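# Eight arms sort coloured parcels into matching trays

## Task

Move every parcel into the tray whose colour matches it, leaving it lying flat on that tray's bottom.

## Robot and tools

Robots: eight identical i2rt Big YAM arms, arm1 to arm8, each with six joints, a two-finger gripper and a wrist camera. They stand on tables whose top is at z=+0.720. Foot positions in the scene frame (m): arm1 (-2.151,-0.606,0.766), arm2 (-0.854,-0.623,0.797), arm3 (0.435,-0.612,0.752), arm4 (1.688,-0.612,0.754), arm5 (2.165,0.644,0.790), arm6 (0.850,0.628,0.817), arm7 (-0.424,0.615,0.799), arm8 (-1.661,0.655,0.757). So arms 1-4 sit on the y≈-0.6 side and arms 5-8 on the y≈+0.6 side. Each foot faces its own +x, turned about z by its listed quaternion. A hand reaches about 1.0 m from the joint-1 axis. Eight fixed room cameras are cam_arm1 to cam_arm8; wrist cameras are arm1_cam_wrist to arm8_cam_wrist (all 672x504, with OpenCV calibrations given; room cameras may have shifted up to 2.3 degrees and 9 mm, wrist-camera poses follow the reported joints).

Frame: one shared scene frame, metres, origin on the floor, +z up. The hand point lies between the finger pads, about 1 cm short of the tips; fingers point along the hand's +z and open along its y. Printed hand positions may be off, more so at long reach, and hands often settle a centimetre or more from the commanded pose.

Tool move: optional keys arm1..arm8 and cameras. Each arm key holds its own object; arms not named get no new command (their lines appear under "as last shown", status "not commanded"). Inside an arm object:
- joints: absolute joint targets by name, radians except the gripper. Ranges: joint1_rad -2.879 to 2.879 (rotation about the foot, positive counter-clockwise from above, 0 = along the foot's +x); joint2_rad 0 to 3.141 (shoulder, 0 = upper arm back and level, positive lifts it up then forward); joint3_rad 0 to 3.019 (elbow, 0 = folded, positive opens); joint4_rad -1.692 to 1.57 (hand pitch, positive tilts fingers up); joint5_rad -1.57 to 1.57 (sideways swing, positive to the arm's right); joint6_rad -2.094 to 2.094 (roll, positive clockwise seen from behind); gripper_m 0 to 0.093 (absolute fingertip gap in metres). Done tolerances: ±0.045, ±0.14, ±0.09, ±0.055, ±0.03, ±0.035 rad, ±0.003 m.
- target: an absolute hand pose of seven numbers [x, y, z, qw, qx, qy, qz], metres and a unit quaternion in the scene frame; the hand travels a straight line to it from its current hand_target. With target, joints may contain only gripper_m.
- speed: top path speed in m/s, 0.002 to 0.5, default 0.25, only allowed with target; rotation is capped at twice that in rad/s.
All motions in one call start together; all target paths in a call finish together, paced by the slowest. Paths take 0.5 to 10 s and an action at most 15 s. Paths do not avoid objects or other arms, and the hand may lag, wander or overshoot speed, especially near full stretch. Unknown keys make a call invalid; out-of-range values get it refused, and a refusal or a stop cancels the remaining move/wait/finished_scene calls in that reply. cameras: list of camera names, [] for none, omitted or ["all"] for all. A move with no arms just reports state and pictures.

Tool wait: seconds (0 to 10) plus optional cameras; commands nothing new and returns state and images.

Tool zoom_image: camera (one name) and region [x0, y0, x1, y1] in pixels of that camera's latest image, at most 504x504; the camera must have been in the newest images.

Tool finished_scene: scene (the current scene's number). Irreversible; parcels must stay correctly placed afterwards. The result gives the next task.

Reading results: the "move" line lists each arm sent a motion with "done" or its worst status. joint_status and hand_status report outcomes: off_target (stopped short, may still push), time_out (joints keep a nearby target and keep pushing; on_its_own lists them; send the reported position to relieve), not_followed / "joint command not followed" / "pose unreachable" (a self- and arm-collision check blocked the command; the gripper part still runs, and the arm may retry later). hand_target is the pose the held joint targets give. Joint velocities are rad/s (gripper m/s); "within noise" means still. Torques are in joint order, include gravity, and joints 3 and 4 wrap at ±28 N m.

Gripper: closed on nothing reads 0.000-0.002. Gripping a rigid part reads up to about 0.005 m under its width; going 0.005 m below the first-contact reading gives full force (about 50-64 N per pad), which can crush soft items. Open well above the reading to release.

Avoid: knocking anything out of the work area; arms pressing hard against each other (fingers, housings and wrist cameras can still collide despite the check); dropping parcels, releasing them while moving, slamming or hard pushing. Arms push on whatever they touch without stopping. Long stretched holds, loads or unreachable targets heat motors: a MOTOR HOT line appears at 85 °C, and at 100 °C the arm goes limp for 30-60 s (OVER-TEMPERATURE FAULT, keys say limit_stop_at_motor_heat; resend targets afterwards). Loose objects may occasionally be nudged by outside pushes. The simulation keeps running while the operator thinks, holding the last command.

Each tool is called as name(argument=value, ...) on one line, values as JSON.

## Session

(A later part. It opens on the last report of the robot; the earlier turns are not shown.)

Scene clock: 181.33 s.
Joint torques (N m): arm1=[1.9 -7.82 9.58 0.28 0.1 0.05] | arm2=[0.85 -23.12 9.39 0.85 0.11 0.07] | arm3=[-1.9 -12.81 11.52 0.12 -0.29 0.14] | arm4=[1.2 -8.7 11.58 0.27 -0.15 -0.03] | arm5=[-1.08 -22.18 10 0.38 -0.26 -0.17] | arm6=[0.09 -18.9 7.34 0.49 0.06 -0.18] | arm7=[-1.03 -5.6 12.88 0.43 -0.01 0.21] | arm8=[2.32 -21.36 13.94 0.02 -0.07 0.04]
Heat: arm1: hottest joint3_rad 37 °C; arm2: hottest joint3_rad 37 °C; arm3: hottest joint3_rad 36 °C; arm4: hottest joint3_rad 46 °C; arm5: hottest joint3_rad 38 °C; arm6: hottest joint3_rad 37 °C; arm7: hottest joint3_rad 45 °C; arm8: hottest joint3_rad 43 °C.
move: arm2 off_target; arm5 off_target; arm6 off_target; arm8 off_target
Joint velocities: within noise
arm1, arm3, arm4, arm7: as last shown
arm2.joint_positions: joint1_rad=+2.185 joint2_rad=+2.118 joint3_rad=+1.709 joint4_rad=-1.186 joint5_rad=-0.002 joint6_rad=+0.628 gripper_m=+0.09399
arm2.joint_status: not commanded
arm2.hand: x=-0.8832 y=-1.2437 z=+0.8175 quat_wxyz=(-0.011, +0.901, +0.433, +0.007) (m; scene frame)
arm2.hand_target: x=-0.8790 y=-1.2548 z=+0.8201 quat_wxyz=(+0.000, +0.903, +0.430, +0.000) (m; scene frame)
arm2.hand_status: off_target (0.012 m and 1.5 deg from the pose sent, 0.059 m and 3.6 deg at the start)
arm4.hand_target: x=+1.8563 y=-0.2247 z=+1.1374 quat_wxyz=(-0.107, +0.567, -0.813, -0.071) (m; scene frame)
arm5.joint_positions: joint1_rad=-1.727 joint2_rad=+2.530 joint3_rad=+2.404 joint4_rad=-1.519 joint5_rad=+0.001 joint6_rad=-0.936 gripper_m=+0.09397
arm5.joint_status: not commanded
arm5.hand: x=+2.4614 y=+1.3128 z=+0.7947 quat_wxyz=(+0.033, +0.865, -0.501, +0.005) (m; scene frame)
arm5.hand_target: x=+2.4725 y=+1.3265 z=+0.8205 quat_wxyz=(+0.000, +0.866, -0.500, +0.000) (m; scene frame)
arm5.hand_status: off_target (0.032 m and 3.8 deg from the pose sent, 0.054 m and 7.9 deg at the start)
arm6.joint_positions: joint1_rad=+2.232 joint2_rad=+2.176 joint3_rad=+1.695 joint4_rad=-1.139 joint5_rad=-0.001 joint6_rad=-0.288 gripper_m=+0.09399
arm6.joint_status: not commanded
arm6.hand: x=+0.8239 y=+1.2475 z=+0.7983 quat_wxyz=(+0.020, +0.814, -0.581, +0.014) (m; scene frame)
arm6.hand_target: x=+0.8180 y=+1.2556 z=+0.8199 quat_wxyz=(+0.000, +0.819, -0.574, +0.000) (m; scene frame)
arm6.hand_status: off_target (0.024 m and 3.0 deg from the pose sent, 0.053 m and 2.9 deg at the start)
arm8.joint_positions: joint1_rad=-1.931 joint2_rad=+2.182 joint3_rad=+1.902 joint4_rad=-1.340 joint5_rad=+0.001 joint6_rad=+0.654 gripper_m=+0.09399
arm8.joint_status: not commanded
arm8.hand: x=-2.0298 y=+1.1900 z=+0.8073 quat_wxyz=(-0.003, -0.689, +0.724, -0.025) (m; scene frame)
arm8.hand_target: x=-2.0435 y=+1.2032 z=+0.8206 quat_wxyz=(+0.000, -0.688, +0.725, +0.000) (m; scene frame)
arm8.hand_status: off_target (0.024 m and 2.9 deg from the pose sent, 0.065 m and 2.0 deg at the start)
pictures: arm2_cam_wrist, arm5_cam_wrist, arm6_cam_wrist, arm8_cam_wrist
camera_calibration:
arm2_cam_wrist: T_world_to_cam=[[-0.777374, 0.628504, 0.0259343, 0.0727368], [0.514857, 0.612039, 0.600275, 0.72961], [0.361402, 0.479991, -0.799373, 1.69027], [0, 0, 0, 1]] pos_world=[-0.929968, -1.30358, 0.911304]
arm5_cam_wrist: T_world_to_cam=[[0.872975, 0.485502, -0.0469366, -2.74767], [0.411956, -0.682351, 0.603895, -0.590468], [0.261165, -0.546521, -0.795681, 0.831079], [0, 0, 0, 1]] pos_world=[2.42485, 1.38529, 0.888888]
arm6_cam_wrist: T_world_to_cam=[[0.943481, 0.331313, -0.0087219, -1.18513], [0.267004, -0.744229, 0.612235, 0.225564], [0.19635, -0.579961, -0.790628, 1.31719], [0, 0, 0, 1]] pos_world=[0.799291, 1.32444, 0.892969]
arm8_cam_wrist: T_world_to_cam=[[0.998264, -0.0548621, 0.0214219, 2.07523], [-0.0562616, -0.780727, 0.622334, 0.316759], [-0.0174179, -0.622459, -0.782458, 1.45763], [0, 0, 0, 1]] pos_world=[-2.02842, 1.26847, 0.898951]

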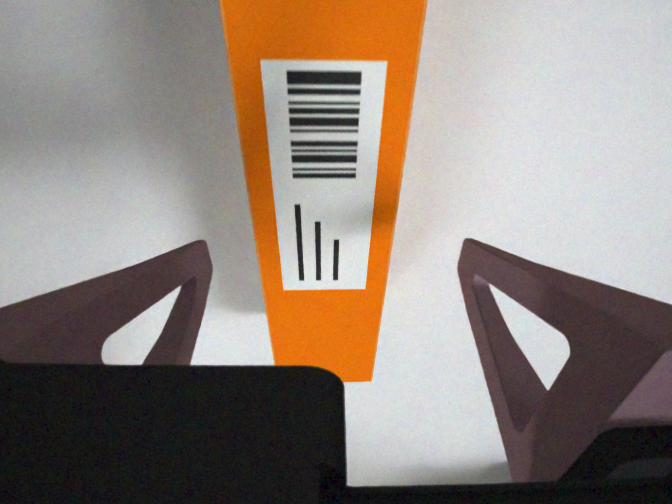

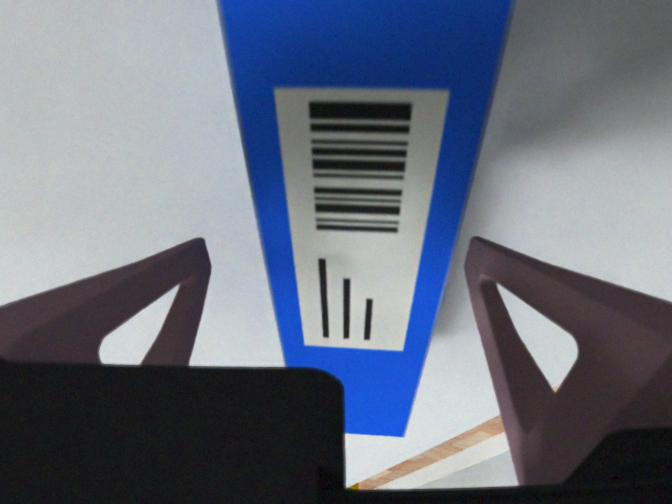

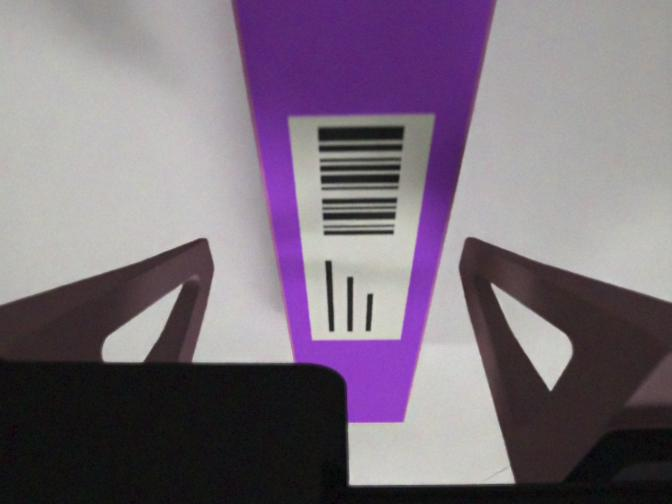

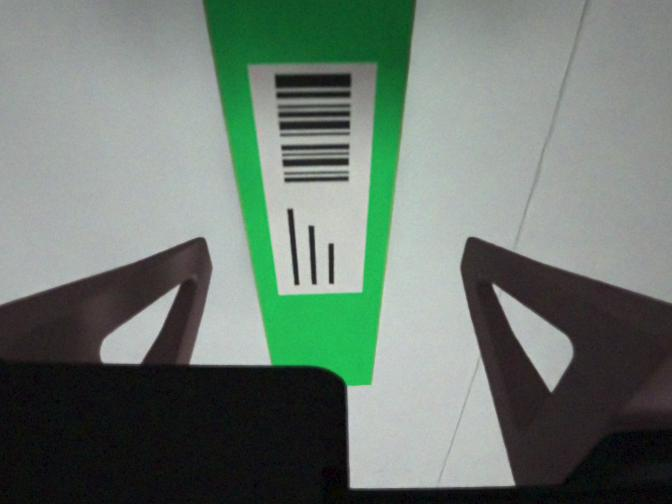

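move(arm2={"target":[-0.875,-1.256,0.748,0,0.9026,0.4305,0],"speed":0.2}, arm5={"target":[2.469,1.327,0.748,0,-0.866,0.5,0],"speed":0.2}, arm6={"target":[0.818,1.253,0.748,0,-0.8192,0.5736,0],"speed":0.2}, arm8={"target":[-2.048,1.202,0.748,0,-0.6884,0.7254,0],"speed":0.2}, cameras=[])

move(arm2={"joints":{"gripper_m":0.045}}, arm5={"joints":{"gripper_m":0.045}}, arm6={"joints":{"gripper_m":0.045}}, arm8={"joints":{"gripper_m":0.045}}, cameras=[])

move(arm2={"target":[-0.870,-1.073,0.98,0,0.9026,0.4305,0],"speed":0.3}, arm5={"target":[2.343,1.057,0.98,0,-0.866,0.5,0],"speed":0.3}, arm6={"target":[0.842,1.078,0.98,0,-0.8192,0.5736,0],"speed":0.3}, arm8={"target":[-1.913,1.028,0.98,0,-0.6884,0.7254,0],"speed":0.3}, cameras=[])

move(arm2={"joints":{"joint1_rad":-2.11,"joint6_rad":0.366}}, arm5={"joints":{"joint1_rad":1.508,"joint6_rad":0.026}}, arm6={"joints":{"joint1_rad":-1.354,"joint6_rad":-0.087}}, arm8={"joints":{"joint1_rad":0.283,"joint6_rad":0.026}}, cameras=["cam_arm2","cam_arm8","cam_arm5","cam_arm6"])

Scene clock: 201.37 s.
Joint torques (N m): arm1=[1.96 -8.06 9.52 0.36 0.1 0.05] | arm2=[0.79 -23.94 7.8 0.88 0.11 0.08] | arm3=[-1.9 -12.92 11.48 0.12 -0.3 0.13] | arm4=[1.2 -8.7 11.59 0.27 -0.15 -0.03] | arm5=[-1.2 -21.42 7.19 0.7 -0.28 -0.1] | arm6=[0.21 -15.68 7.36 0.55 0.08 -0.17] | arm7=[-1.08 -5.42 12.9 0.4 0 0.21] | arm8=[2.08 -21.48 9.55 0.34 -0.07 0.05]
Heat: arm1: hottest joint3_rad 38 °C; arm2: hottest joint3_rad 37 °C; arm3: hottest joint3_rad 36 °C; arm4: hottest joint3_rad 47 °C; arm5: hottest joint3_rad 42 °C; arm6: hottest joint3_rad 37 °C; arm7: hottest joint3_rad 45 °C; arm8: hottest joint3_rad 44 °C.
move: arm2 done; arm5 done; arm6 done; arm8 done
Joint velocities: within noise
arm1, arm3, arm4, arm7: as last shown
arm2.joint_positions: joint1_rad=+2.192 joint2_rad=+2.212 joint3_rad=+1.676 joint4_rad=-1.047 joint5_rad=-0.002 joint6_rad=+0.635 gripper_m=+0.09399
arm2.joint_status: not commanded
arm2.hand: x=-0.8790 y=-1.2507 z=+0.7492 quat_wxyz=(-0.005, +0.901, +0.433, +0.004) (m; scene frame)
arm2.hand_target: x=-0.8749 y=-1.2558 z=+0.7479 quat_wxyz=(+0.000, +0.903, +0.431, +0.000) (m; scene frame)
arm2.hand_status: done (0.007 m and 0.8 deg from the pose sent, 0.071 m and 1.5 deg at the start)
arm5.joint_positions: joint1_rad=-1.726 joint2_rad=+2.552 joint3_rad=+2.338 joint4_rad=-1.373 joint5_rad=+0.001 joint6_rad=-0.938 gripper_m=+0.09397
arm5.joint_status: not commanded
arm5.hand: x=+2.4662 y=+1.3243 z=+0.7530 quat_wxyz=(+0.004, +0.865, -0.501, +0.001) (m; scene frame)
arm5.hand_target: x=+2.4689 y=+1.3269 z=+0.7481 quat_wxyz=(+0.000, +0.866, -0.500, +0.000) (m; scene frame)
arm5.hand_status: done (0.006 m and 0.5 deg from the pose sent, 0.049 m and 3.9 deg at the start)
arm6.joint_positions: joint1_rad=+2.232 joint2_rad=+2.222 joint3_rad=+1.636 joint4_rad=-0.996 joint5_rad=-0.001 joint6_rad=-0.288 gripper_m=+0.09399
arm6.joint_status: not commanded
arm6.hand: x=+0.8238 y=+1.2489 z=+0.7509 quat_wxyz=(+0.004, +0.814, -0.581, +0.003) (m; scene frame)
arm6.hand_target: x=+0.8180 y=+1.2529 z=+0.7480 quat_wxyz=(+0.000, +0.819, -0.574, +0.000) (m; scene frame)
arm6.hand_status: done (0.008 m and 1.2 deg from the pose sent, 0.051 m and 3.0 deg at the start)
arm8.joint_positions: joint1_rad=-1.925 joint2_rad=+2.249 joint3_rad=+1.875 joint4_rad=-1.200 joint5_rad=+0.001 joint6_rad=+0.661 gripper_m=+0.09399
arm8.joint_status: not commanded
arm8.hand: x=-2.0428 y=+1.2021 z=+0.7542 quat_wxyz=(+0.000, -0.689, +0.725, -0.002) (m; scene frame)
arm8.hand_target: x=-2.0479 y=+1.2020 z=+0.7480 quat_wxyz=(+0.000, -0.688, +0.725, +0.000) (m; scene frame)
arm8.hand_status: done (0.008 m and 0.3 deg from the pose sent, 0.063 m and 2.9 deg at the start)
pictures: none
No camera images: "cameras" was empty.

Scene clock: 201.97 s.
Joint torques (N m): arm1=[1.61 -8.06 9.47 0.28 0.09 0.04] | arm2=[0.73 -23.94 7.75 0.87 0.11 0.07] | arm3=[-2.02 -12.69 11.49 0.12 -0.29 0.13] | arm4=[1.14 -8.7 11.59 0.27 -0.15 -0.03] | arm5=[-1.03 -20.95 6.97 0.83 -0.29 -0.11] | arm6=[0.15 -15.5 7.34 0.54 0.04 -0.16] | arm7=[-1.14 -5.66 12.88 0.43 0 0.2] | arm8=[2.37 -21.42 9.54 0.27 -0.07 0.04]
Heat: arm1: hottest joint3_rad 38 °C; arm2: hottest joint3_rad 38 °C; arm3: hottest joint3_rad 36 °C; arm4: hottest joint3_rad 47 °C; arm5: hottest joint3_rad 42 °C; arm6: hottest joint3_rad 37 °C; arm7: hottest joint3_rad 45 °C; arm8: hottest joint3_rad 44 °C.
move: arm2 off_target; arm5 off_target; arm6 off_target; arm8 off_target
Joint velocities: within noise
arm1, arm3, arm4, arm7: as last shown
arm2.joint_positions: joint1_rad=+2.192 joint2_rad=+2.212 joint3_rad=+1.676 joint4_rad=-1.047 joint5_rad=-0.002 joint6_rad=+0.635 gripper_m=+0.05847
arm2.joint_status: gripper_m off_target (ended at +0.05851, target +0.04500)
arm2.hand: x=-0.8790 y=-1.2508 z=+0.7492 quat_wxyz=(-0.005, +0.901, +0.433, +0.004) (m; scene frame)
arm2.hand_target: x=-0.8749 y=-1.2558 z=+0.7479 quat_wxyz=(+0.000, +0.903, +0.431, +0.000) (m; scene frame)
arm2.hand_status: not commanded
arm5.joint_positions: joint1_rad=-1.726 joint2_rad=+2.553 joint3_rad=+2.338 joint4_rad=-1.372 joint5_rad=+0.000 joint6_rad=-0.938 gripper_m=+0.05820
arm5.joint_status: gripper_m off_target (ended at +0.05823, target +0.04500)
arm5.hand: x=+2.4661 y=+1.3244 z=+0.7528 quat_wxyz=(+0.004, +0.865, -0.501, +0.001) (m; scene frame)
arm5.hand_target: x=+2.4689 y=+1.3269 z=+0.7480 quat_wxyz=(+0.000, +0.866, -0.500, +0.000) (m; scene frame)
arm5.hand_status: not commanded
arm6.joint_positions: joint1_rad=+2.232 joint2_rad=+2.222 joint3_rad=+1.636 joint4_rad=-0.995 joint5_rad=+0.000 joint6_rad=-0.289 gripper_m=+0.05933
arm6.joint_status: gripper_m off_target (ended at +0.05936, target +0.04500)
arm6.hand: x=+0.8239 y=+1.2490 z=+0.7509 quat_wxyz=(+0.004, +0.814, -0.580, +0.003) (m; scene frame)
arm6.hand_target: x=+0.8181 y=+1.2529 z=+0.7480 quat_wxyz=(+0.000, +0.819, -0.574, +0.000) (m; scene frame)
arm6.hand_status: not commanded
arm8.joint_positions: joint1_rad=-1.925 joint2_rad=+2.249 joint3_rad=+1.875 joint4_rad=-1.199 joint5_rad=+0.001 joint6_rad=+0.662 gripper_m=+0.05988
arm8.joint_status: gripper_m off_target (ended at +0.05990, target +0.04500)
arm8.hand: x=-2.0428 y=+1.2022 z=+0.7542 quat_wxyz=(+0.000, -0.689, +0.725, -0.002) (m; scene frame)
arm8.hand_target: x=-2.0478 y=+1.2019 z=+0.7480 quat_wxyz=(+0.000, -0.688, +0.725, +0.000) (m; scene frame)
arm8.hand_status: not commanded
pictures: none
No camera images: "cameras" was empty.

Scene clock: 204.10 s.
Joint torques (N m): arm1=[1.61 -8.18 9.5 0.34 0.09 0.06] | arm2=[0.62 -14.68 8.14 0.2 0.12 0.05] | arm3=[-1.9 -12.69 11.48 0.12 -0.29 0.14] | arm4=[1.26 -8.64 11.58 0.27 -0.15 -0.03] | arm5=[-0.67 -10.34 6.94 -0.18 -0.19 -0.02] | arm6=[-1.44 -11.05 8.27 -0.18 0.04 -0.17] | arm7=[-1.14 -5.48 12.89 0.46 0 0.21] | arm8=[1.14 -12.34 9.55 -0.47 -0.08 -0.1]
Heat: arm1: hottest joint3_rad 38 °C; arm2: hottest joint3_rad 38 °C; arm3: hottest joint3_rad 36 °C; arm4: hottest joint3_rad 47 °C; arm5: hottest joint3_rad 42 °C; arm6: hottest joint3_rad 37 °C; arm7: hottest joint3_rad 45 °C; arm8: hottest joint3_rad 44 °C.
move: arm2 done; arm5 done; arm6 done; arm8 done
Joint velocities: within noise
arm1, arm3, arm4, arm7: as last shown
arm2.joint_positions: joint1_rad=+2.192 joint2_rad=+1.533 joint3_rad=+1.320 joint4_rad=-1.343 joint5_rad=-0.002 joint6_rad=+0.635 gripper_m=+0.05847
arm2.joint_status: not commanded
arm2.hand: x=-0.8720 y=-1.0753 z=+0.9822 quat_wxyz=(+0.007, +0.901, +0.433, -0.003) (m; scene frame)
arm2.hand_target: x=-0.8699 y=-1.0730 z=+0.9800 quat_wxyz=(+0.000, +0.903, +0.431, +0.000) (m; scene frame)
arm2.hand_status: done (0.004 m and 0.9 deg from the pose sent, 0.291 m and 0.8 deg at the start)
arm5.joint_positions: joint1_rad=-1.726 joint2_rad=+1.543 joint3_rad=+1.330 joint4_rad=-1.359 joint5_rad=-0.002 joint6_rad=-0.938 gripper_m=+0.05821
arm5.joint_status: not commanded
arm5.hand: x=+2.3468 y=+1.0565 z=+0.9776 quat_wxyz=(-0.002, +0.866, -0.501, -0.001) (m; scene frame)
arm5.hand_target: x=+2.3431 y=+1.0570 z=+0.9800 quat_wxyz=(+0.000, +0.866, -0.500, +0.000) (m; scene frame)
arm5.hand_status: done (0.005 m and 0.3 deg from the pose sent, 0.372 m and 0.5 deg at the start)
arm6.joint_positions: joint1_rad=+2.219 joint2_rad=+1.566 joint3_rad=+1.275 joint4_rad=-1.291 joint5_rad=+0.000 joint6_rad=-0.319 gripper_m=+0.05933
arm6.joint_status: not commanded
arm6.hand: x=+0.8369 y=+1.0790 z=+0.9712 quat_wxyz=(+0.005, +0.819, -0.573, +0.003) (m; scene frame)
arm6.hand_target: x=+0.8420 y=+1.0779 z=+0.9799 quat_wxyz=(+0.000, +0.819, -0.574, +0.000) (m; scene frame)
arm6.hand_status: done (0.010 m and 0.7 deg from the pose sent, 0.286 m and 1.1 deg at the start)
arm8.joint_positions: joint1_rad=-1.933 joint2_rad=+1.519 joint3_rad=+1.409 joint4_rad=-1.446 joint5_rad=+0.001 joint6_rad=+0.656 gripper_m=+0.05988
arm8.joint_status: not commanded
arm8.hand: x=-1.9175 y=+1.0292 z=+0.9815 quat_wxyz=(+0.002, -0.688, +0.726, +0.007) (m; scene frame)
arm8.hand_target: x=-1.9131 y=+1.0280 z=+0.9800 quat_wxyz=(+0.000, -0.688, +0.725, +0.000) (m; scene frame)
arm8.hand_status: done (0.005 m and 0.8 deg from the pose sent, 0.313 m and 0.2 deg at the start)
pictures: none
No camera images: "cameras" was empty.

Scene clock: 207.97 s.
Joint torques (N m): arm1=[1.79 -8 9.39 0.35 0.08 0.05] | arm2=[0.15 -14.68 8.16 0.21 -0.06 -0.18] | arm3=[-1.96 -12.75 11.48 0.12 -0.3 0.14] | arm4=[1.2 -8.64 11.58 0.27 -0.14 -0.03] | arm5=[-0.91 -10.52 6.93 -0.13 -0.09 0] | arm6=[-0.21 -10.99 8.29 -0.18 0 -0.03] | arm7=[-1.08 -5.54 12.92 0.4 0 0.21] | arm8=[2.02 -12.57 9.54 -0.61 0.01 -0.09]
Heat: arm1: hottest joint3_rad 38 °C; arm2: hottest joint3_rad 38 °C; arm3: hottest joint3_rad 36 °C; arm4: hottest joint3_rad 47 °C; arm5: hottest joint3_rad 41 °C; arm6: hottest joint3_rad 37 °C; arm7: hottest joint3_rad 46 °C; arm8: hottest joint3_rad 43 °C.
move: arm2 done; arm5 done; arm6 done; arm8 done
Joint velocities: within noise
arm1, arm3, arm4, arm7: as last shown
arm2.joint_positions: joint1_rad=-2.111 joint2_rad=+1.533 joint3_rad=+1.320 joint4_rad=-1.343 joint5_rad=+0.002 joint6_rad=+0.379 gripper_m=+0.05847
arm2.joint_status: all done
arm2.hand: x=-0.4319 y=-0.4604 z=+0.9827 quat_wxyz=(-0.007, -0.005, -1.000, -0.002) (m; scene frame)
arm2.hand_target: x=-0.4345 y=-0.4605 z=+0.9806 quat_wxyz=(+0.000, +0.002, -1.000, -0.001) (m; scene frame)
arm2.hand_status: not commanded
arm5.joint_positions: joint1_rad=+1.508 joint2_rad=+1.545 joint3_rad=+1.330 joint4_rad=-1.359 joint5_rad=-0.002 joint6_rad=+0.017 gripper_m=+0.05820
arm5.joint_status: all done
arm5.hand: x=+2.0200 y=+0.2143 z=+0.9706 quat_wxyz=(-0.002, +0.817, +0.577, +0.005) (m; scene frame)
arm5.hand_target: x=+2.0203 y=+0.2154 z=+0.9737 quat_wxyz=(-0.003, +0.819, +0.573, +0.006) (m; scene frame)
arm5.hand_status: not commanded
arm6.joint_positions: joint1_rad=-1.360 joint2_rad=+1.566 joint3_rad=+1.275 joint4_rad=-1.291 joint5_rad=+0.001 joint6_rad=-0.093 gripper_m=+0.05944
arm6.joint_status: all done
arm6.hand: x=+0.6715 y=+0.2144 z=+0.9712 quat_wxyz=(+0.004, -0.809, -0.588, -0.005) (m; scene frame)
arm6.hand_target: x=+0.6744 y=+0.2144 z=+0.9800 quat_wxyz=(+0.000, -0.809, -0.588, +0.000) (m; scene frame)
arm6.hand_status: not commanded
arm8.joint_positions: joint1_rad=+0.283 joint2_rad=+1.519 joint3_rad=+1.409 joint4_rad=-1.446 joint5_rad=-0.002 joint6_rad=+0.031 gripper_m=+0.05989
arm8.joint_status: all done
arm8.hand: x=-1.8052 y=+0.2257 z=+0.9823 quat_wxyz=(-0.005, -0.821, -0.571, +0.006) (m; scene frame)
arm8.hand_target: x=-1.8044 y=+0.2290 z=+0.9808 quat_wxyz=(-0.001, -0.819, -0.574, +0.001) (m; scene frame)
arm8.hand_status: not commanded
pictures: cam_arm2, cam_arm5, cam_arm6, cam_arm8

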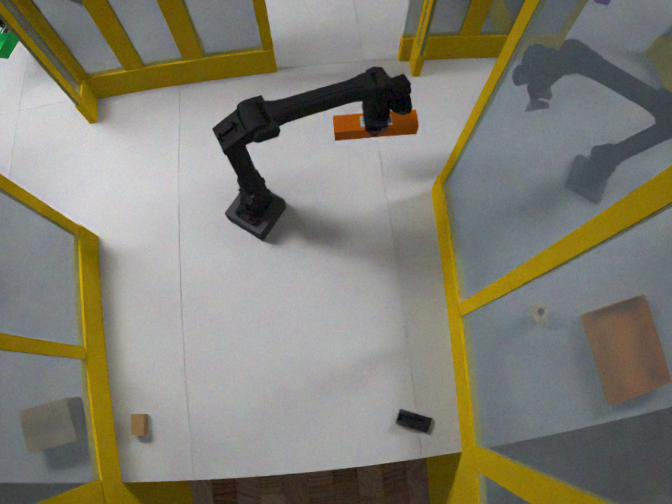

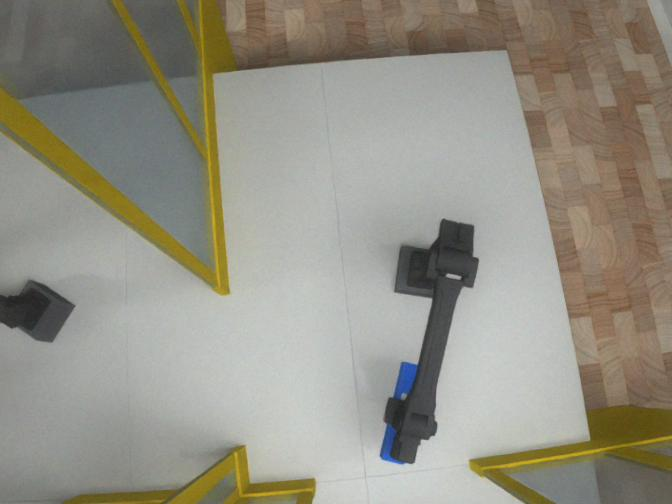

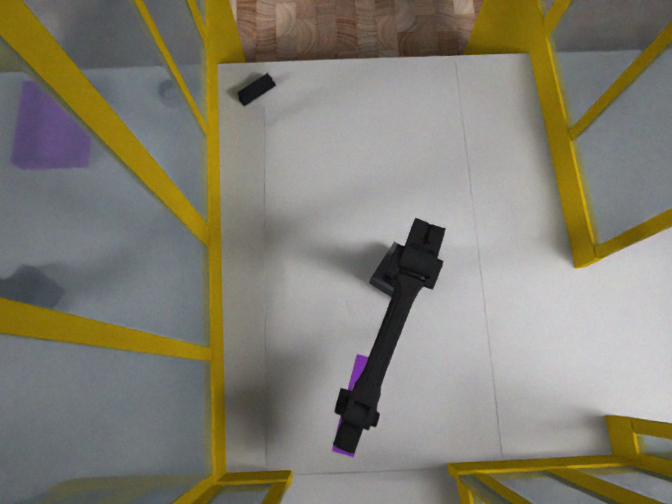

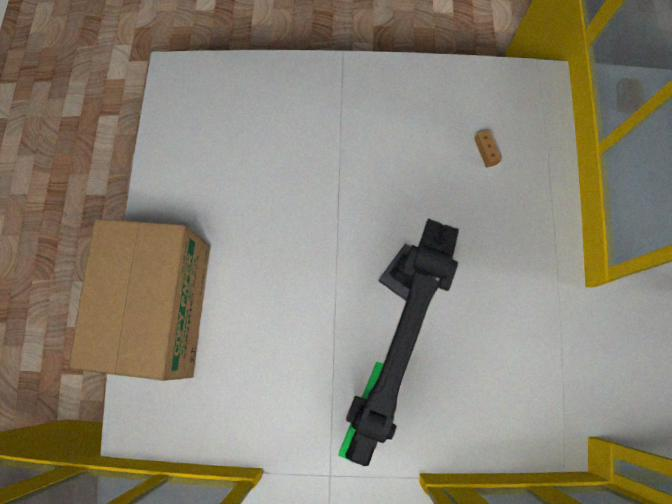

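move(arm2={"target":[-0.19,-0.366,0.87,0,0,1,0],"speed":0.3}, arm5={"target":[1.947,-0.01,0.87,0,0.8192,0.5736,0],"speed":0.3}, arm6={"target":[0.607,0.036,0.87,0,0.809,0.588,0],"speed":0.3}, arm8={"target":[-1.883,-0.01,0.87,0,0.8192,0.5736,0],"speed":0.3}, cameras=[])

move(arm2={"target":[-0.192,-0.366,0.765,0,0,1,0],"speed":0.2}, arm5={"target":[1.947,-0.008,0.765,0,0.8192,0.5736,0],"speed":0.2}, arm6={"target":[0.607,0.036,0.765,0,0.809,0.588,0],"speed":0.2}, arm8={"target":[-1.883,-0.008,0.765,0,0.8192,0.5736,0],"speed":0.2}, cameras=[])

move(arm2={"target":[-0.194,-0.366,0.742,0,0,1,0],"speed":0.1}, arm5={"target":[1.947,-0.006,0.742,0,0.8192,0.5736,0],"speed":0.1}, arm6={"target":[0.607,0.036,0.742,0,0.809,0.588,0],"speed":0.1}, arm8={"target":[-1.883,-0.006,0.742,0,0.8192,0.5736,0],"speed":0.1}, cameras=["cam_arm2"])

Scene clock: 229.40 s.
Joint torques (N m): arm1=[1.9 -7.71 9.47 0.46 0.09 0.03] | arm2=[0.26 -25.93 12.04 0.08 0 -0.14] | arm3=[-1.96 -12.75 11.52 0.13 -0.29 0.13] | arm4=[1.2 -8.7 11.59 0.27 -0.15 -0.03] | arm5=[-0.62 -19.55 10.06 -0.18 -0.02 0.08] | arm6=[0.21 -15.33 12.03 -0.24 -0.02 -0.01] | arm7=[-0.91 -5.6 12.92 0.42 0 0.21] | arm8=[2.02 -22.01 14.84 -0.66 -0.02 -0.07]
Heat: arm1: hottest joint3_rad 39 °C; arm2: hottest joint3_rad 38 °C; arm3: hottest joint3_rad 37 °C; arm4: hottest joint3_rad 48 °C; arm5: hottest joint3_rad 39 °C; arm6: hottest joint3_rad 37 °C; arm7: hottest joint3_rad 46 °C; arm8: hottest joint3_rad 40 °C.
move: arm2 off_target; arm5 off_target; arm6 off_target; arm8 off_target
Joint velocities: within noise
arm1, arm3, arm4, arm7: as last shown
arm2.joint_positions: joint1_rad=-2.111 joint2_rad=+2.313 joint3_rad=+2.174 joint4_rad=-1.454 joint5_rad=+0.002 joint6_rad=+0.379 gripper_m=+0.05847
arm2.joint_status: not commanded
arm2.hand: x=-0.2005 y=-0.3706 z=+0.8627 quat_wxyz=(+0.010, -0.005, -1.000, +0.004) (m; scene frame)
arm2.hand_target: x=-0.1906 y=-0.3662 z=+0.8702 quat_wxyz=(-0.001, +0.000, -1.000, +0.000) (m; scene frame)
arm2.hand_status: off_target (0.014 m and 1.4 deg from the pose sent, 0.283 m and 1.0 deg at the start)
arm5.joint_positions: joint1_rad=+1.508 joint2_rad=+2.236 joint3_rad=+2.032 joint4_rad=-1.402 joint5_rad=-0.001 joint6_rad=+0.019 gripper_m=+0.05821
arm5.joint_status: not commanded
arm5.hand: x=+1.9496 y=+0.0044 z=+0.8491 quat_wxyz=(-0.011, +0.817, +0.576, +0.018) (m; scene frame)
arm5.hand_target: x=+1.9474 y=-0.0090 z=+0.8702 quat_wxyz=(+0.000, +0.819, +0.574, +0.000) (m; scene frame)
arm5.hand_status: off_target (0.025 m and 2.4 deg from the pose sent, 0.256 m and 0.8 deg at the start)
arm6.joint_positions: joint1_rad=-1.353 joint2_rad=+2.108 joint3_rad=+1.744 joint4_rad=-1.241 joint5_rad=+0.000 joint6_rad=-0.084 gripper_m=+0.05944
arm6.joint_status: not commanded
arm6.hand: x=+0.6072 y=+0.0552 z=+0.8567 quat_wxyz=(+0.009, -0.809, -0.587, -0.014) (m; scene frame)
arm6.hand_target: x=+0.6074 y=+0.0368 z=+0.8704 quat_wxyz=(-0.001, -0.809, -0.588, +0.000) (m; scene frame)
arm6.hand_status: off_target (0.023 m and 2.0 deg from the pose sent, 0.215 m and 0.7 deg at the start)
arm8.joint_positions: joint1_rad=+0.283 joint2_rad=+2.259 joint3_rad=+2.177 joint4_rad=-1.516 joint5_rad=-0.002 joint6_rad=+0.031 gripper_m=+0.05989
arm8.joint_status: not commanded
arm8.hand: x=-1.8800 y=+0.0021 z=+0.8607 quat_wxyz=(+0.007, -0.821, -0.571, -0.011) (m; scene frame)
arm8.hand_target: x=-1.8828 y=-0.0093 z=+0.8701 quat_wxyz=(+0.000, -0.819, -0.574, +0.001) (m; scene frame)
arm8.hand_status: off_target (0.016 m and 1.5 deg from the pose sent, 0.272 m and 0.9 deg at the start)
pictures: none
No camera images: "cameras" was empty.

Scene clock: 230.77 s.
Joint torques (N m): arm1=[1.79 -8.23 9.46 0.28 0.07 0.03] | arm2=[0.38 -27.99 8.81 0.87 0 -0.13] | arm3=[-1.96 -12.81 11.51 0.12 -0.3 0.14] | arm4=[1.2 -8.7 11.58 0.27 -0.15 -0.03] | arm5=[-0.38 -20.31 7.12 0.73 -0.03 0.05] | arm6=[0.26 -16.67 8.05 0.51 -0.01 0] | arm7=[-1.03 -5.66 12.88 0.4 0.01 0.2] | arm8=[1.9 -22.59 10.1 0.23 0 -0.07]
Heat: arm1: hottest joint3_rad 39 °C; arm2: hottest joint3_rad 38 °C; arm3: hottest joint3_rad 37 °C; arm4: hottest joint3_rad 48 °C; arm5: hottest joint3_rad 39 °C; arm6: hottest joint3_rad 37 °C; arm7: hottest joint3_rad 46 °C; arm8: hottest joint3_rad 40 °C.
move: arm2 done; arm5 off_target; arm6 off_target; arm8 done
Joint velocities: within noise
arm1.joint_positions: joint1_rad=+1.565 joint2_rad=+1.294 joint3_rad=+1.591 joint4_rad=-1.588 joint5_rad=+0.000 joint6_rad=-0.074 gripper_m=+0.09398
arm1.joint_status: not commanded
arm1.hand: x=-1.9788 y=-0.2234 z=+1.1516 quat_wxyz=(-0.119, +0.566, -0.813, -0.066) (m; scene frame)
arm1.hand_target: x=-1.9817 y=-0.2222 z=+1.1519 quat_wxyz=(-0.114, +0.568, -0.813, -0.064) (m; scene frame)
arm1.hand_status: not commanded
arm2.joint_positions: joint1_rad=-2.111 joint2_rad=+2.404 joint3_rad=+2.069 joint4_rad=-1.259 joint5_rad=+0.002 joint6_rad=+0.379 gripper_m=+0.05847
arm2.joint_status: not commanded
arm2.hand: x=-0.1984 y=-0.3697 z=+0.7612 quat_wxyz=(+0.010, -0.005, -1.000, +0.005) (m; scene frame)
arm2.hand_target: x=-0.1921 y=-0.3660 z=+0.7652 quat_wxyz=(+0.000, +0.000, -1.000, +0.000) (m; scene frame)
arm2.hand_status: done (0.008 m and 1.4 deg from the pose sent, 0.098 m and 1.4 deg at the start)
arm3.joint_positions: joint1_rad=+0.263 joint2_rad=+1.317 joint3_rad=+1.575 joint4_rad=-1.589 joint5_rad=+0.004 joint6_rad=-0.382 gripper_m=+0.09396
arm3.joint_status: not commanded
arm3.hand: x=+0.0386 y=-0.4697 z=+1.1233 quat_wxyz=(-0.048, +0.993, +0.017, -0.109) (m; scene frame)
arm3.hand_target: x=+0.0439 y=-0.4655 z=+1.1398 quat_wxyz=(-0.051, +0.991, +0.002, -0.123) (m; scene frame)
arm3.hand_status: not commanded
arm4.joint_positions: joint1_rad=+0.202 joint2_rad=+1.306 joint3_rad=+1.586 joint4_rad=-1.589 joint5_rad=+0.002 joint6_rad=-0.044 gripper_m=+0.09397
arm4.joint_status: not commanded
arm4.hand: x=+1.8623 y=-0.2248 z=+1.1296 quat_wxyz=(-0.104, +0.559, -0.820, -0.067) (m; scene frame)
arm4.hand_target: x=+1.8563 y=-0.2247 z=+1.1374 quat_wxyz=(-0.107, +0.567, -0.813, -0.071) (m; scene frame)
arm4.hand_status: not commanded
arm5.joint_positions: joint1_rad=+1.508 joint2_rad=+2.327 joint3_rad=+1.940 joint4_rad=-1.209 joint5_rad=-0.001 joint6_rad=+0.019 gripper_m=+0.05821
arm5.joint_status: not commanded
arm5.hand: x=+1.9487 y=+0.0013 z=+0.7546 quat_wxyz=(-0.009, +0.817, +0.576, +0.014) (m; scene frame)
arm5.hand_target: x=+1.9471 y=-0.0079 z=+0.7653 quat_wxyz=(+0.000, +0.819, +0.574, +0.000) (m; scene frame)
arm5.hand_status: off_target (0.014 m and 1.9 deg from the pose sent, 0.085 m and 2.4 deg at the start)
arm6.joint_positions: joint1_rad=-1.353 joint2_rad=+2.241 joint3_rad=+1.700 joint4_rad=-1.056 joint5_rad=+0.000 joint6_rad=-0.084 gripper_m=+0.05944
arm6.joint_status: not commanded
arm6.hand: x=+0.6038 y=+0.0473 z=+0.7597 quat_wxyz=(+0.007, -0.809, -0.587, -0.011) (m; scene frame)
arm6.hand_target: x=+0.6071 y=+0.0362 z=+0.7651 quat_wxyz=(+0.000, -0.809, -0.588, +0.000) (m; scene frame)
arm6.hand_status: off_target (0.013 m and 1.5 deg from the pose sent, 0.094 m and 2.0 deg at the start)
arm7.joint_positions: joint1_rad=-1.202 joint2_rad=+1.099 joint3_rad=+1.567 joint4_rad=-1.590 joint5_rad=-0.002 joint6_rad=-0.026 gripper_m=+0.09396
arm7.joint_status: not commanded
arm7.hand: x=-0.5194 y=+0.2690 z=+1.2478 quat_wxyz=(-0.132, -0.768, -0.600, +0.178) (m; scene frame)
arm7.hand_target: x=-0.5226 y=+0.2704 z=+1.2612 quat_wxyz=(-0.138, -0.772, -0.592, +0.187) (m; scene frame)
arm7.hand_status: not commanded
arm8.joint_positions: joint1_rad=+0.283 joint2_rad=+2.326 joint3_rad=+2.047 joint4_rad=-1.305 joint5_rad=-0.002 joint6_rad=+0.031 gripper_m=+0.05989
arm8.joint_status: not commanded
arm8.hand: x=-1.8819 y=-0.0037 z=+0.7667 quat_wxyz=(+0.003, -0.821, -0.571, -0.005) (m; scene frame)
arm8.hand_target: x=-1.8830 y=-0.0079 z=+0.7651 quat_wxyz=(+0.000, -0.819, -0.574, +0.000) (m; scene frame)
arm8.hand_status: done (0.005 m and 0.8 deg from the pose sent, 0.096 m and 1.5 deg at the start)
pictures: none
No camera images: "cameras" was empty.

Scene clock: 231.77 s.
Joint torques (N m): arm1=[1.38 -8 9.55 0.42 0.09 0.02] | arm2=[0.44 -25.99 7.82 0.98 0 -0.13] | arm3=[-1.9 -12.75 11.51 0.12 -0.29 0.14] | arm4=[1.2 -8.7 11.59 0.25 -0.15 -0.03] | arm5=[-0.79 -18.43 6.12 1.16 -0.06 0.03] | arm6=[0.26 -15.33 7.31 0.69 0 0] | arm7=[-0.97 -5.71 12.9 0.46 0 0.2] | arm8=[1.73 -21.83 9.16 0.29 -0.01 -0.08]
Heat: arm1: hottest joint3_rad 39 °C; arm2: hottest joint3_rad 38 °C; arm3: hottest joint3_rad 37 °C; arm4: hottest joint3_rad 48 °C; arm5: hottest joint3_rad 39 °C; arm6: hottest joint3_rad 37 °C; arm7: hottest joint3_rad 46 °C; arm8: hottest joint3_rad 40 °C.
move: arm2 off_target; arm5 done; arm6 off_target; arm8 off_target
Joint velocities: within noise
arm1, arm3, arm4, arm7: as last shown
arm2.joint_positions: joint1_rad=-2.111 joint2_rad=+2.405 joint3_rad=+2.056 joint4_rad=-1.214 joint5_rad=+0.002 joint6_rad=+0.379 gripper_m=+0.05847
arm2.joint_status: not commanded
arm2.hand: x=-0.1926 y=-0.3675 z=+0.7559 quat_wxyz=(-0.004, -0.005, -1.000, -0.001) (m; scene frame)
arm2.hand_target: x=-0.1942 y=-0.3661 z=+0.7421 quat_wxyz=(+0.000, +0.000, -1.000, +0.000) (m; scene frame)
arm2.hand_status: off_target (0.014 m and 0.7 deg from the pose sent, 0.020 m and 1.4 deg at the start)
arm5.joint_positions: joint1_rad=+1.508 joint2_rad=+2.328 joint3_rad=+1.930 joint4_rad=-1.174 joint5_rad=-0.001 joint6_rad=+0.019 gripper_m=+0.05821
arm5.joint_status: not commanded
arm5.hand: x=+1.9472 y=-0.0031 z=+0.7505 quat_wxyz=(-0.002, +0.817, +0.576, +0.004) (m; scene frame)
arm5.hand_target: x=+1.9471 y=-0.0058 z=+0.7422 quat_wxyz=(+0.000, +0.819, +0.574, +0.000) (m; scene frame)
arm5.hand_status: done (0.009 m and 0.6 deg from the pose sent, 0.015 m and 2.0 deg at the start)
arm6.joint_positions: joint1_rad=-1.353 joint2_rad=+2.254 joint3_rad=+1.700 joint4_rad=-1.019 joint5_rad=+0.000 joint6_rad=-0.084 gripper_m=+0.05944
arm6.joint_status: not commanded
arm6.hand: x=+0.6012 y=+0.0410 z=+0.7517 quat_wxyz=(+0.001, -0.810, -0.587, -0.001) (m; scene frame)
arm6.hand_target: x=+0.6071 y=+0.0364 z=+0.7421 quat_wxyz=(+0.000, -0.809, -0.588, +0.000) (m; scene frame)
arm6.hand_status: off_target (0.012 m and 0.2 deg from the pose sent, 0.021 m and 1.5 deg at the start)
arm8.joint_positions: joint1_rad=+0.283 joint2_rad=+2.327 joint3_rad=+2.023 joint4_rad=-1.256 joint5_rad=-0.002 joint6_rad=+0.031 gripper_m=+0.05989
arm8.joint_status: not commanded
arm8.hand: x=-1.8829 y=-0.0069 z=+0.7574 quat_wxyz=(-0.004, -0.821, -0.571, +0.004) (m; scene frame)
arm8.hand_target: x=-1.8829 y=-0.0056 z=+0.7421 quat_wxyz=(+0.000, -0.819, -0.574, +0.000) (m; scene frame)
arm8.hand_status: off_target (0.015 m and 0.8 deg from the pose sent, 0.025 m and 0.8 deg at the start)
pictures: cam_arm2

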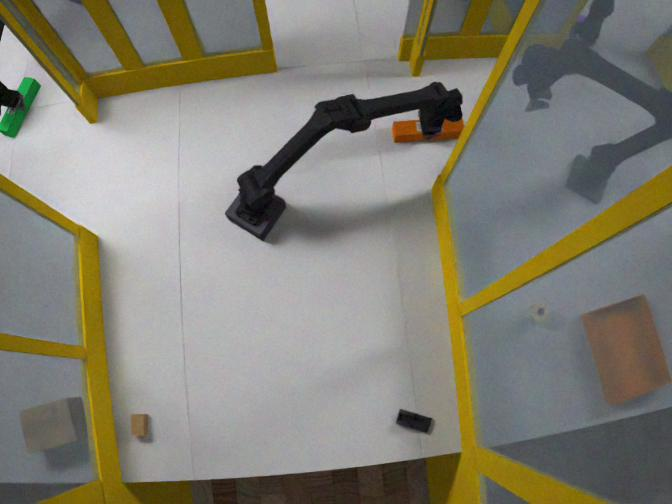

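move(arm2={"joints":{"gripper_m":0.093}}, arm5={"joints":{"gripper_m":0.093}}, arm6={"joints":{"gripper_m":0.093}}, arm8={"joints":{"gripper_m":0.093}}, cameras=[])

move(arm2={"target":[-0.194,-0.368,0.90,0,0,1,0],"speed":0.35}, arm5={"target":[1.947,-0.002,0.90,0,0.8192,0.5736,0],"speed":0.35}, arm6={"target":[0.603,0.042,0.90,0,0.809,0.588,0],"speed":0.35}, arm8={"target":[-1.883,-0.006,0.90,0,0.8192,0.5736,0],"speed":0.35}, cameras=[])

move(arm2={"joints":{"joint2_rad":1.1,"joint3_rad":1.5,"joint4_rad":-1.5}}, arm5={"joints":{"joint2_rad":0.9,"joint3_rad":1.5,"joint4_rad":-1.5}}, arm6={"joints":{"joint2_rad":0.9,"joint3_rad":1.5,"joint4_rad":-1.5}}, arm8={"joints":{"joint2_rad":0.9,"joint3_rad":1.5,"joint4_rad":-1.5}}, cameras=[])

move(arm3={"target":[-0.193,-0.374,0.87,0,1,0,0],"speed":0.35}, arm4={"target":[1.948,-0.001,0.87,0,0.8192,0.5736,0],"speed":0.35}, arm1={"target":[-1.882,-0.005,0.87,0,0.8192,0.5736,0],"speed":0.35}, cameras=["arm3_cam_wrist","arm4_cam_wrist","arm1_cam_wrist"])

Scene clock: 252.30 s.
Joint torques (N m): arm1=[1.79 -7.88 9.58 0.29 0.09 0.03] | arm2=[0.44 -25.99 7.82 0.92 0 -0.12] | arm3=[-1.9 -12.75 11.48 0.13 -0.29 0.14] | arm4=[1.2 -8.7 11.59 0.27 -0.15 -0.03] | arm5=[-0.73 -18.9 6.11 0.84 -0.07 0.03] | arm6=[0.32 -15.5 7.31 0.58 0 0] | arm7=[-1.14 -5.71 12.9 0.39 -0.01 0.2] | arm8=[1.55 -22.01 9.16 0.29 0 -0.1]
Heat: arm1: hottest joint3_rad 39 °C; arm2: hottest joint3_rad 37 °C; arm3: hottest joint3_rad 37 °C; arm4: hottest joint3_rad 48 °C; arm5: hottest joint3_rad 38 °C; arm6: hottest joint2_rad 36 °C; arm7: hottest joint3_rad 47 °C; arm8: hottest joint2_rad 40 °C.
move: arm2 done; arm5 done; arm6 done; arm8 done
Joint velocities: within noise
arm1, arm3, arm4, arm7: as last shown
arm2.joint_positions: joint1_rad=-2.111 joint2_rad=+2.405 joint3_rad=+2.056 joint4_rad=-1.214 joint5_rad=+0.002 joint6_rad=+0.379 gripper_m=+0.09282
arm2.joint_status: all done
arm2.hand: x=-0.1926 y=-0.3675 z=+0.7559 quat_wxyz=(-0.004, -0.005, -1.000, -0.001) (m; scene frame)
arm2.hand_target: x=-0.1943 y=-0.3661 z=+0.7421 quat_wxyz=(+0.000, +0.000, -1.000, +0.000) (m; scene frame)
arm2.hand_status: not commanded
arm5.joint_positions: joint1_rad=+1.508 joint2_rad=+2.329 joint3_rad=+1.928 joint4_rad=-1.166 joint5_rad=+0.000 joint6_rad=+0.019 gripper_m=+0.09278
arm5.joint_status: all done
arm5.hand: x=+1.9469 y=-0.0039 z=+0.7489 quat_wxyz=(+0.000, +0.817, +0.576, +0.002) (m; scene frame)
arm5.hand_target: x=+1.9471 y=-0.0059 z=+0.7422 quat_wxyz=(+0.000, +0.819, +0.574, +0.000) (m; scene frame)
arm5.hand_status: not commanded
arm6.joint_positions: joint1_rad=-1.353 joint2_rad=+2.256 joint3_rad=+1.700 joint4_rad=-1.015 joint5_rad=+0.000 joint6_rad=-0.084 gripper_m=+0.09279
arm6.joint_status: all done
arm6.hand: x=+0.6010 y=+0.0406 z=+0.7507 quat_wxyz=(+0.000, -0.810, -0.587, +0.000) (m; scene frame)
arm6.hand_target: x=+0.6071 y=+0.0363 z=+0.7421 quat_wxyz=(+0.000, -0.809, -0.588, +0.000) (m; scene frame)
arm6.hand_status: not commanded
arm8.joint_positions: joint1_rad=+0.283 joint2_rad=+2.327 joint3_rad=+2.023 joint4_rad=-1.256 joint5_rad=-0.002 joint6_rad=+0.031 gripper_m=+0.09283
arm8.joint_status: all done
arm8.hand: x=-1.8829 y=-0.0069 z=+0.7574 quat_wxyz=(-0.004, -0.821, -0.571, +0.004) (m; scene frame)
arm8.hand_target: x=-1.8829 y=-0.0056 z=+0.7421 quat_wxyz=(+0.000, -0.819, -0.574, +0.000) (m; scene frame)
arm8.hand_status: not commanded
pictures: none
No camera images: "cameras" was empty.

Scene clock: 253.93 s.
Joint torques (N m): arm1=[1.85 -8.12 9.4 0.28 0.09 0.05] | arm2=[0.26 -25.17 11.51 0.18 0 -0.15] | arm3=[-1.96 -12.69 11.48 0.1 -0.29 0.14] | arm4=[1.2 -8.64 11.59 0.27 -0.15 -0.03] | arm5=[-0.85 -19.84 9.68 -0.28 -0.05 0.03] | arm6=[-0.44 -16.32 11.47 -0.23 0 -0.1] | arm7=[-1.03 -5.48 12.89 0.38 -0.01 0.19] | arm8=[1.85 -21.25 14.74 -0.64 -0.01 -0.09]
Heat: arm1: hottest joint3_rad 39 °C; arm2: hottest joint3_rad 37 °C; arm3: hottest joint3_rad 37 °C; arm4: hottest joint3_rad 48 °C; arm5: hottest joint3_rad 38 °C; arm6: hottest joint3_rad 36 °C; arm7: hottest joint3_rad 47 °C; arm8: hottest joint2_rad 41 °C.
move: arm2 done; arm5 off_target; arm6 off_target; arm8 off_target
Joint velocities: within noise
arm1, arm3, arm4, arm7: as last shown
arm2.joint_positions: joint1_rad=-2.111 joint2_rad=+2.282 joint3_rad=+2.215 joint4_rad=-1.513 joint5_rad=+0.002 joint6_rad=+0.379 gripper_m=+0.09292
arm2.joint_status: not commanded
arm2.hand: x=-0.2018 y=-0.3712 z=+0.8988 quat_wxyz=(+0.004, -0.005, -1.000, +0.002) (m; scene frame)
arm2.hand_target: x=-0.1944 y=-0.3681 z=+0.9000 quat_wxyz=(+0.000, +0.000, -1.000, +0.000) (m; scene frame)
arm2.hand_status: done (0.008 m and 0.7 deg from the pose sent, 0.144 m and 0.8 deg at the start; pose on its path clipped on 5 of 49 steps)
arm5.joint_positions: joint1_rad=+1.508 joint2_rad=+2.191 joint3_rad=+2.054 joint4_rad=-1.453 joint5_rad=+0.000 joint6_rad=+0.019 gripper_m=+0.09289
arm5.joint_status: not commanded
arm5.hand: x=+1.9505 y=+0.0077 z=+0.8868 quat_wxyz=(-0.007, +0.817, +0.576, +0.011) (m; scene frame)
arm5.hand_target: x=+1.9472 y=-0.0015 z=+0.9002 quat_wxyz=(+0.000, +0.819, +0.574, +0.000) (m; scene frame)
arm5.hand_status: off_target (0.017 m and 1.6 deg from the pose sent, 0.151 m and 0.4 deg at the start; pose on its path clipped on 7 of 49 steps)
arm6.joint_positions: joint1_rad=-1.353 joint2_rad=+2.087 joint3_rad=+1.776 joint4_rad=-1.300 joint5_rad=+0.000 joint6_rad=-0.084 gripper_m=+0.09289
arm6.joint_status: not commanded
arm6.hand: x=+0.6076 y=+0.0562 z=+0.8807 quat_wxyz=(+0.011, -0.810, -0.587, -0.017) (m; scene frame)
arm6.hand_target: x=+0.6033 y=+0.0428 z=+0.9001 quat_wxyz=(+0.000, -0.809, -0.588, +0.000) (m; scene frame)
arm6.hand_status: off_target (0.024 m and 2.3 deg from the pose sent, 0.149 m and 0.1 deg at the start; pose on its path clipped on 7 of 49 steps)
arm8.joint_positions: joint1_rad=+0.283 joint2_rad=+2.235 joint3_rad=+2.228 joint4_rad=-1.582 joint5_rad=-0.002 joint6_rad=+0.031 gripper_m=+0.09292
arm8.joint_status: not commanded
arm8.hand: x=-1.8791 y=+0.0047 z=+0.8965 quat_wxyz=(+0.004, -0.821, -0.571, -0.007) (m; scene frame)
arm8.hand_target: x=-1.8828 y=-0.0054 z=+0.8999 quat_wxyz=(+0.000, -0.819, -0.574, +0.001) (m; scene frame)
arm8.hand_status: off_target (0.012 m and 1.0 deg from the pose sent, 0.142 m and 0.8 deg at the start; pose on its path clipped on 7 of 49 steps)
pictures: none
No camera images: "cameras" was empty.

Scene clock: 256.10 s.
Joint torques (N m): arm1=[1.44 -7.82 9.4 0.31 0.06 0.03] | arm2=[0.21 -6.95 8.44 1.55 -0.01 -0.17] | arm3=[-2.02 -12.69 11.49 0.09 -0.29 0.13] | arm4=[1.2 -8.7 11.59 0.25 -0.15 -0.03] | arm5=[-0.85 -1.79 7.1 1.02 -0.07 -0.01] | arm6=[-0.44 -1.03 8.53 0.9 0 -0.09] | arm7=[-1.03 -5.6 12.89 0.39 0 0.21] | arm8=[1.73 -2.14 9.28 1.26 -0.02 -0.09]
Heat: arm1: hottest joint3_rad 39 °C; arm2: hottest joint3_rad 37 °C; arm3: hottest joint3_rad 37 °C; arm4: hottest joint3_rad 48 °C; arm5: hottest joint3_rad 38 °C; arm6: hottest joint3_rad 36 °C; arm7: hottest joint3_rad 47 °C; arm8: hottest joint2_rad 40 °C.
move: arm2 done; arm5 done; arm6 done; arm8 done
Joint velocities: within noise
arm1, arm3, arm4, arm7: as last shown
arm2.joint_positions: joint1_rad=-2.111 joint2_rad=+1.094 joint3_rad=+1.501 joint4_rad=-1.506 joint5_rad=+0.002 joint6_rad=+0.379 gripper_m=+0.09292
arm2.joint_status: all done
arm2.hand: x=-0.5079 y=-0.4901 z=+1.2276 quat_wxyz=(-0.218, -0.005, -0.972, -0.085) (m; scene frame)
arm2.hand_target: x=-0.5051 y=-0.4889 z=+1.2259 quat_wxyz=(-0.218, +0.000, -0.972, -0.084) (m; scene frame)
arm2.hand_status: not commanded
arm5.joint_positions: joint1_rad=+1.508 joint2_rad=+0.906 joint3_rad=+1.492 joint4_rad=-1.490 joint5_rad=+0.000 joint6_rad=+0.019 gripper_m=+0.09289
arm5.joint_status: all done
arm5.hand: x=+2.0632 y=+0.3454 z=+1.2764 quat_wxyz=(+0.192, +0.774, +0.545, -0.260) (m; scene frame)
arm5.hand_target: x=+2.0643 y=+0.3495 z=+1.2805 quat_wxyz=(+0.194, +0.775, +0.542, -0.262) (m; scene frame)
arm5.hand_status: not commanded
arm6.joint_positions: joint1_rad=-1.353 joint2_rad=+0.896 joint3_rad=+1.494 joint4_rad=-1.494 joint5_rad=+0.000 joint6_rad=-0.084 gripper_m=+0.09289
arm6.joint_status: all done
arm6.hand: x=+0.7300 y=+0.3451 z=+1.3088 quat_wxyz=(-0.171, -0.764, -0.554, +0.284) (m; scene frame)
arm6.hand_target: x=+0.7307 y=+0.3449 z=+1.3094 quat_wxyz=(-0.170, -0.764, -0.555, +0.282) (m; scene frame)
arm6.hand_status: not commanded
arm8.joint_positions: joint1_rad=+0.283 joint2_rad=+0.901 joint3_rad=+1.501 joint4_rad=-1.508 joint5_rad=-0.002 joint6_rad=+0.031 gripper_m=+0.09293
arm8.joint_status: all done
arm8.hand: x=-1.7586 y=+0.3650 z=+1.2492 quat_wxyz=(-0.195, -0.776, -0.540, +0.261) (m; scene frame)
arm8.hand_target: x=-1.7593 y=+0.3640 z=+1.2501 quat_wxyz=(-0.196, -0.773, -0.541, +0.265) (m; scene frame)
arm8.hand_status: not commanded
pictures: none
No camera images: "cameras" was empty.

Scene clock: 263.30 s.
Joint torques (N m): arm1=[0.85 -18.49 12.03 -0.47 -0.12 0.11] | arm2=[0.21 -7 8.44 1.55 0 -0.17] | arm3=[-2.08 -22.89 14.04 -0.35 -0.31 0.13] | arm4=[-1.2 -16.56 14.15 -0.49 -0.28 0.13] | arm5=[-0.97 -1.61 7.21 0.85 -0.09 0] | arm6=[-0.44 -0.97 8.53 0.9 0 -0.09] | arm7=[-1.03 -5.6 12.9 0.39 0 0.21] | arm8=[1.79 -2.32 9.28 1.25 -0.02 -0.08]
Heat: arm1: hottest joint3_rad 39 °C; arm2: hottest joint3_rad 37 °C; arm3: hottest joint3_rad 37 °C; arm4: hottest joint3_rad 48 °C; arm5: hottest joint3_rad 38 °C; arm6: hottest joint3_rad 36 °C; arm7: hottest joint3_rad 47 °C; arm8: hottest joint3_rad 39 °C.
move: arm1 off_target; arm3 off_target; arm4 off_target
Joint velocities: within noise
arm1.joint_positions: joint1_rad=+1.511 joint2_rad=+2.180 joint3_rad=+2.032 joint4_rad=-1.539 joint5_rad=-0.285 joint6_rad=+2.094 gripper_m=+0.09399
arm1.joint_status: not commanded
arm1.hand: x=-1.8944 y=-0.0123 z=+0.8694 quat_wxyz=(+0.137, -0.485, -0.862, +0.064) (m; scene frame)
arm1.hand_target: x=-1.8818 y=-0.0058 z=+0.8701 quat_wxyz=(+0.139, -0.493, -0.857, +0.059) (m; scene frame)
arm1.hand_status: off_target (0.014 m and 53.9 deg from the pose sent, 0.369 m and 179.7 deg at the start; pose on its path clipped on 108 of 216 steps; a joint's target at an end of its range on 122 of 216 steps)
arm2, arm5, arm6, arm7, arm8: as last shown
arm3.joint_positions: joint1_rad=+0.262 joint2_rad=+2.152 joint3_rad=+1.999 joint4_rad=-1.449 joint5_rad=-0.003 joint6_rad=-0.381 gripper_m=+0.09396
arm3.joint_status: not commanded
arm3.hand: x=-0.1822 y=-0.3881 z=+0.8551 quat_wxyz=(+0.004, +1.000, +0.016, +0.017) (m; scene frame)
arm3.hand_target: x=-0.1919 y=-0.3742 z=+0.8703 quat_wxyz=(+0.000, +1.000, +0.000, -0.001) (m; scene frame)
arm3.hand_status: off_target (0.023 m and 2.7 deg from the pose sent, 0.356 m and 13.8 deg at the start)
arm4.joint_positions: joint1_rad=+0.161 joint2_rad=+2.163 joint3_rad=+2.054 joint4_rad=-1.554 joint5_rad=-0.274 joint6_rad=+2.090 gripper_m=+0.09398
arm4.joint_status: not commanded
arm4.hand: x=+1.9339 y=-0.0092 z=+0.8720 quat_wxyz=(+0.138, -0.470, -0.870, +0.056) (m; scene frame)
arm4.hand_target: x=+1.9480 y=-0.0020 z=+0.8700 quat_wxyz=(+0.140, -0.480, -0.865, +0.052) (m; scene frame)
arm4.hand_status: off_target (0.016 m and 55.7 deg from the pose sent, 0.353 m and 178.6 deg at the start; pose on its path clipped on 110 of 216 steps; a joint's target at an end of its range on 123 of 216 steps)
pictures: arm1_cam_wrist, arm3_cam_wrist, arm4_cam_wrist
camera_calibration:
arm1_cam_wrist: T_world_to_cam=[[-0.82679, -0.508333, 0.240867, -1.78093], [-0.223716, 0.690029, 0.688339, -1.00908], [-0.516111, 0.515226, -0.684231, -0.249907], [0, 0, 0, 1]] pos_world=[-1.82718, -0.0802524, 0.952565]
arm3_cam_wrist: T_world_to_cam=[[-0.0269215, 0.999637, 0.000854625, 0.381187], [0.793046, 0.0208373, 0.608806, -0.362114], [0.608567, 0.0170677, -0.793319, 0.919901], [0, 0, 0, 1]] pos_world=[-0.262386, -0.389204, 0.949906]
arm4_cam_wrist: T_world_to_cam=[[-0.79153, -0.56365, 0.236177, 1.31705], [-0.256545, 0.657217, 0.708696, -0.111039], [-0.554676, 0.500364, -0.664809, 1.78187], [0, 0, 0, 1]] pos_world=[2.00236, -0.0762503, 0.95224]

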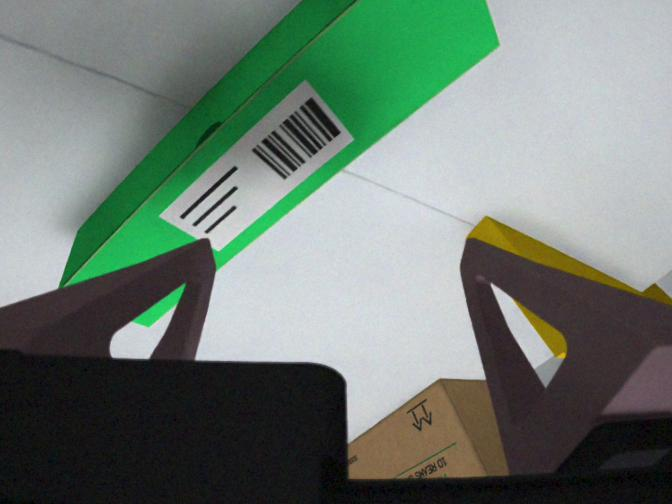

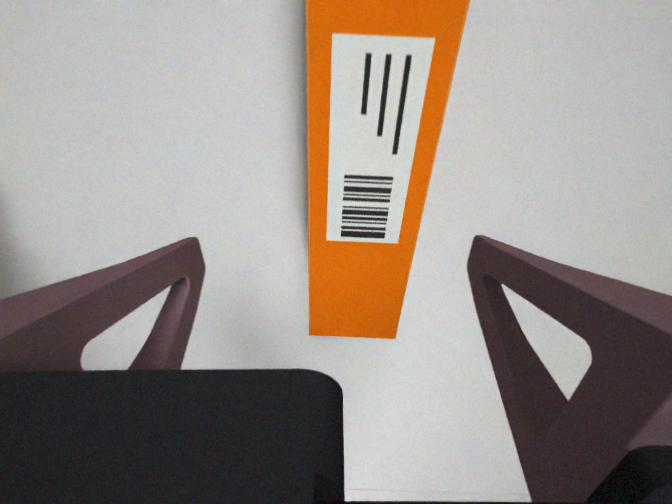

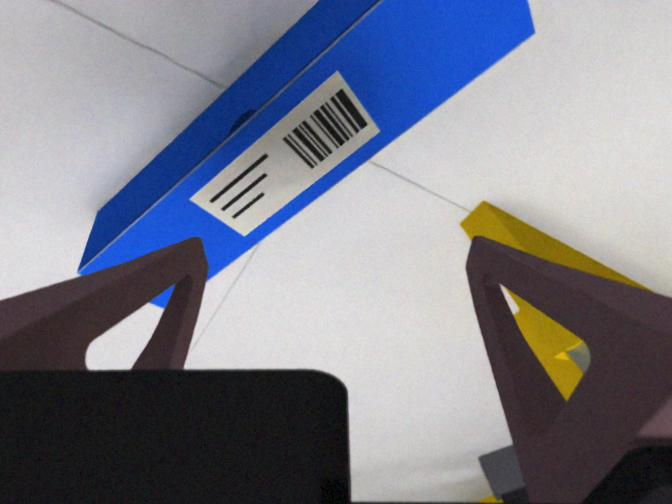

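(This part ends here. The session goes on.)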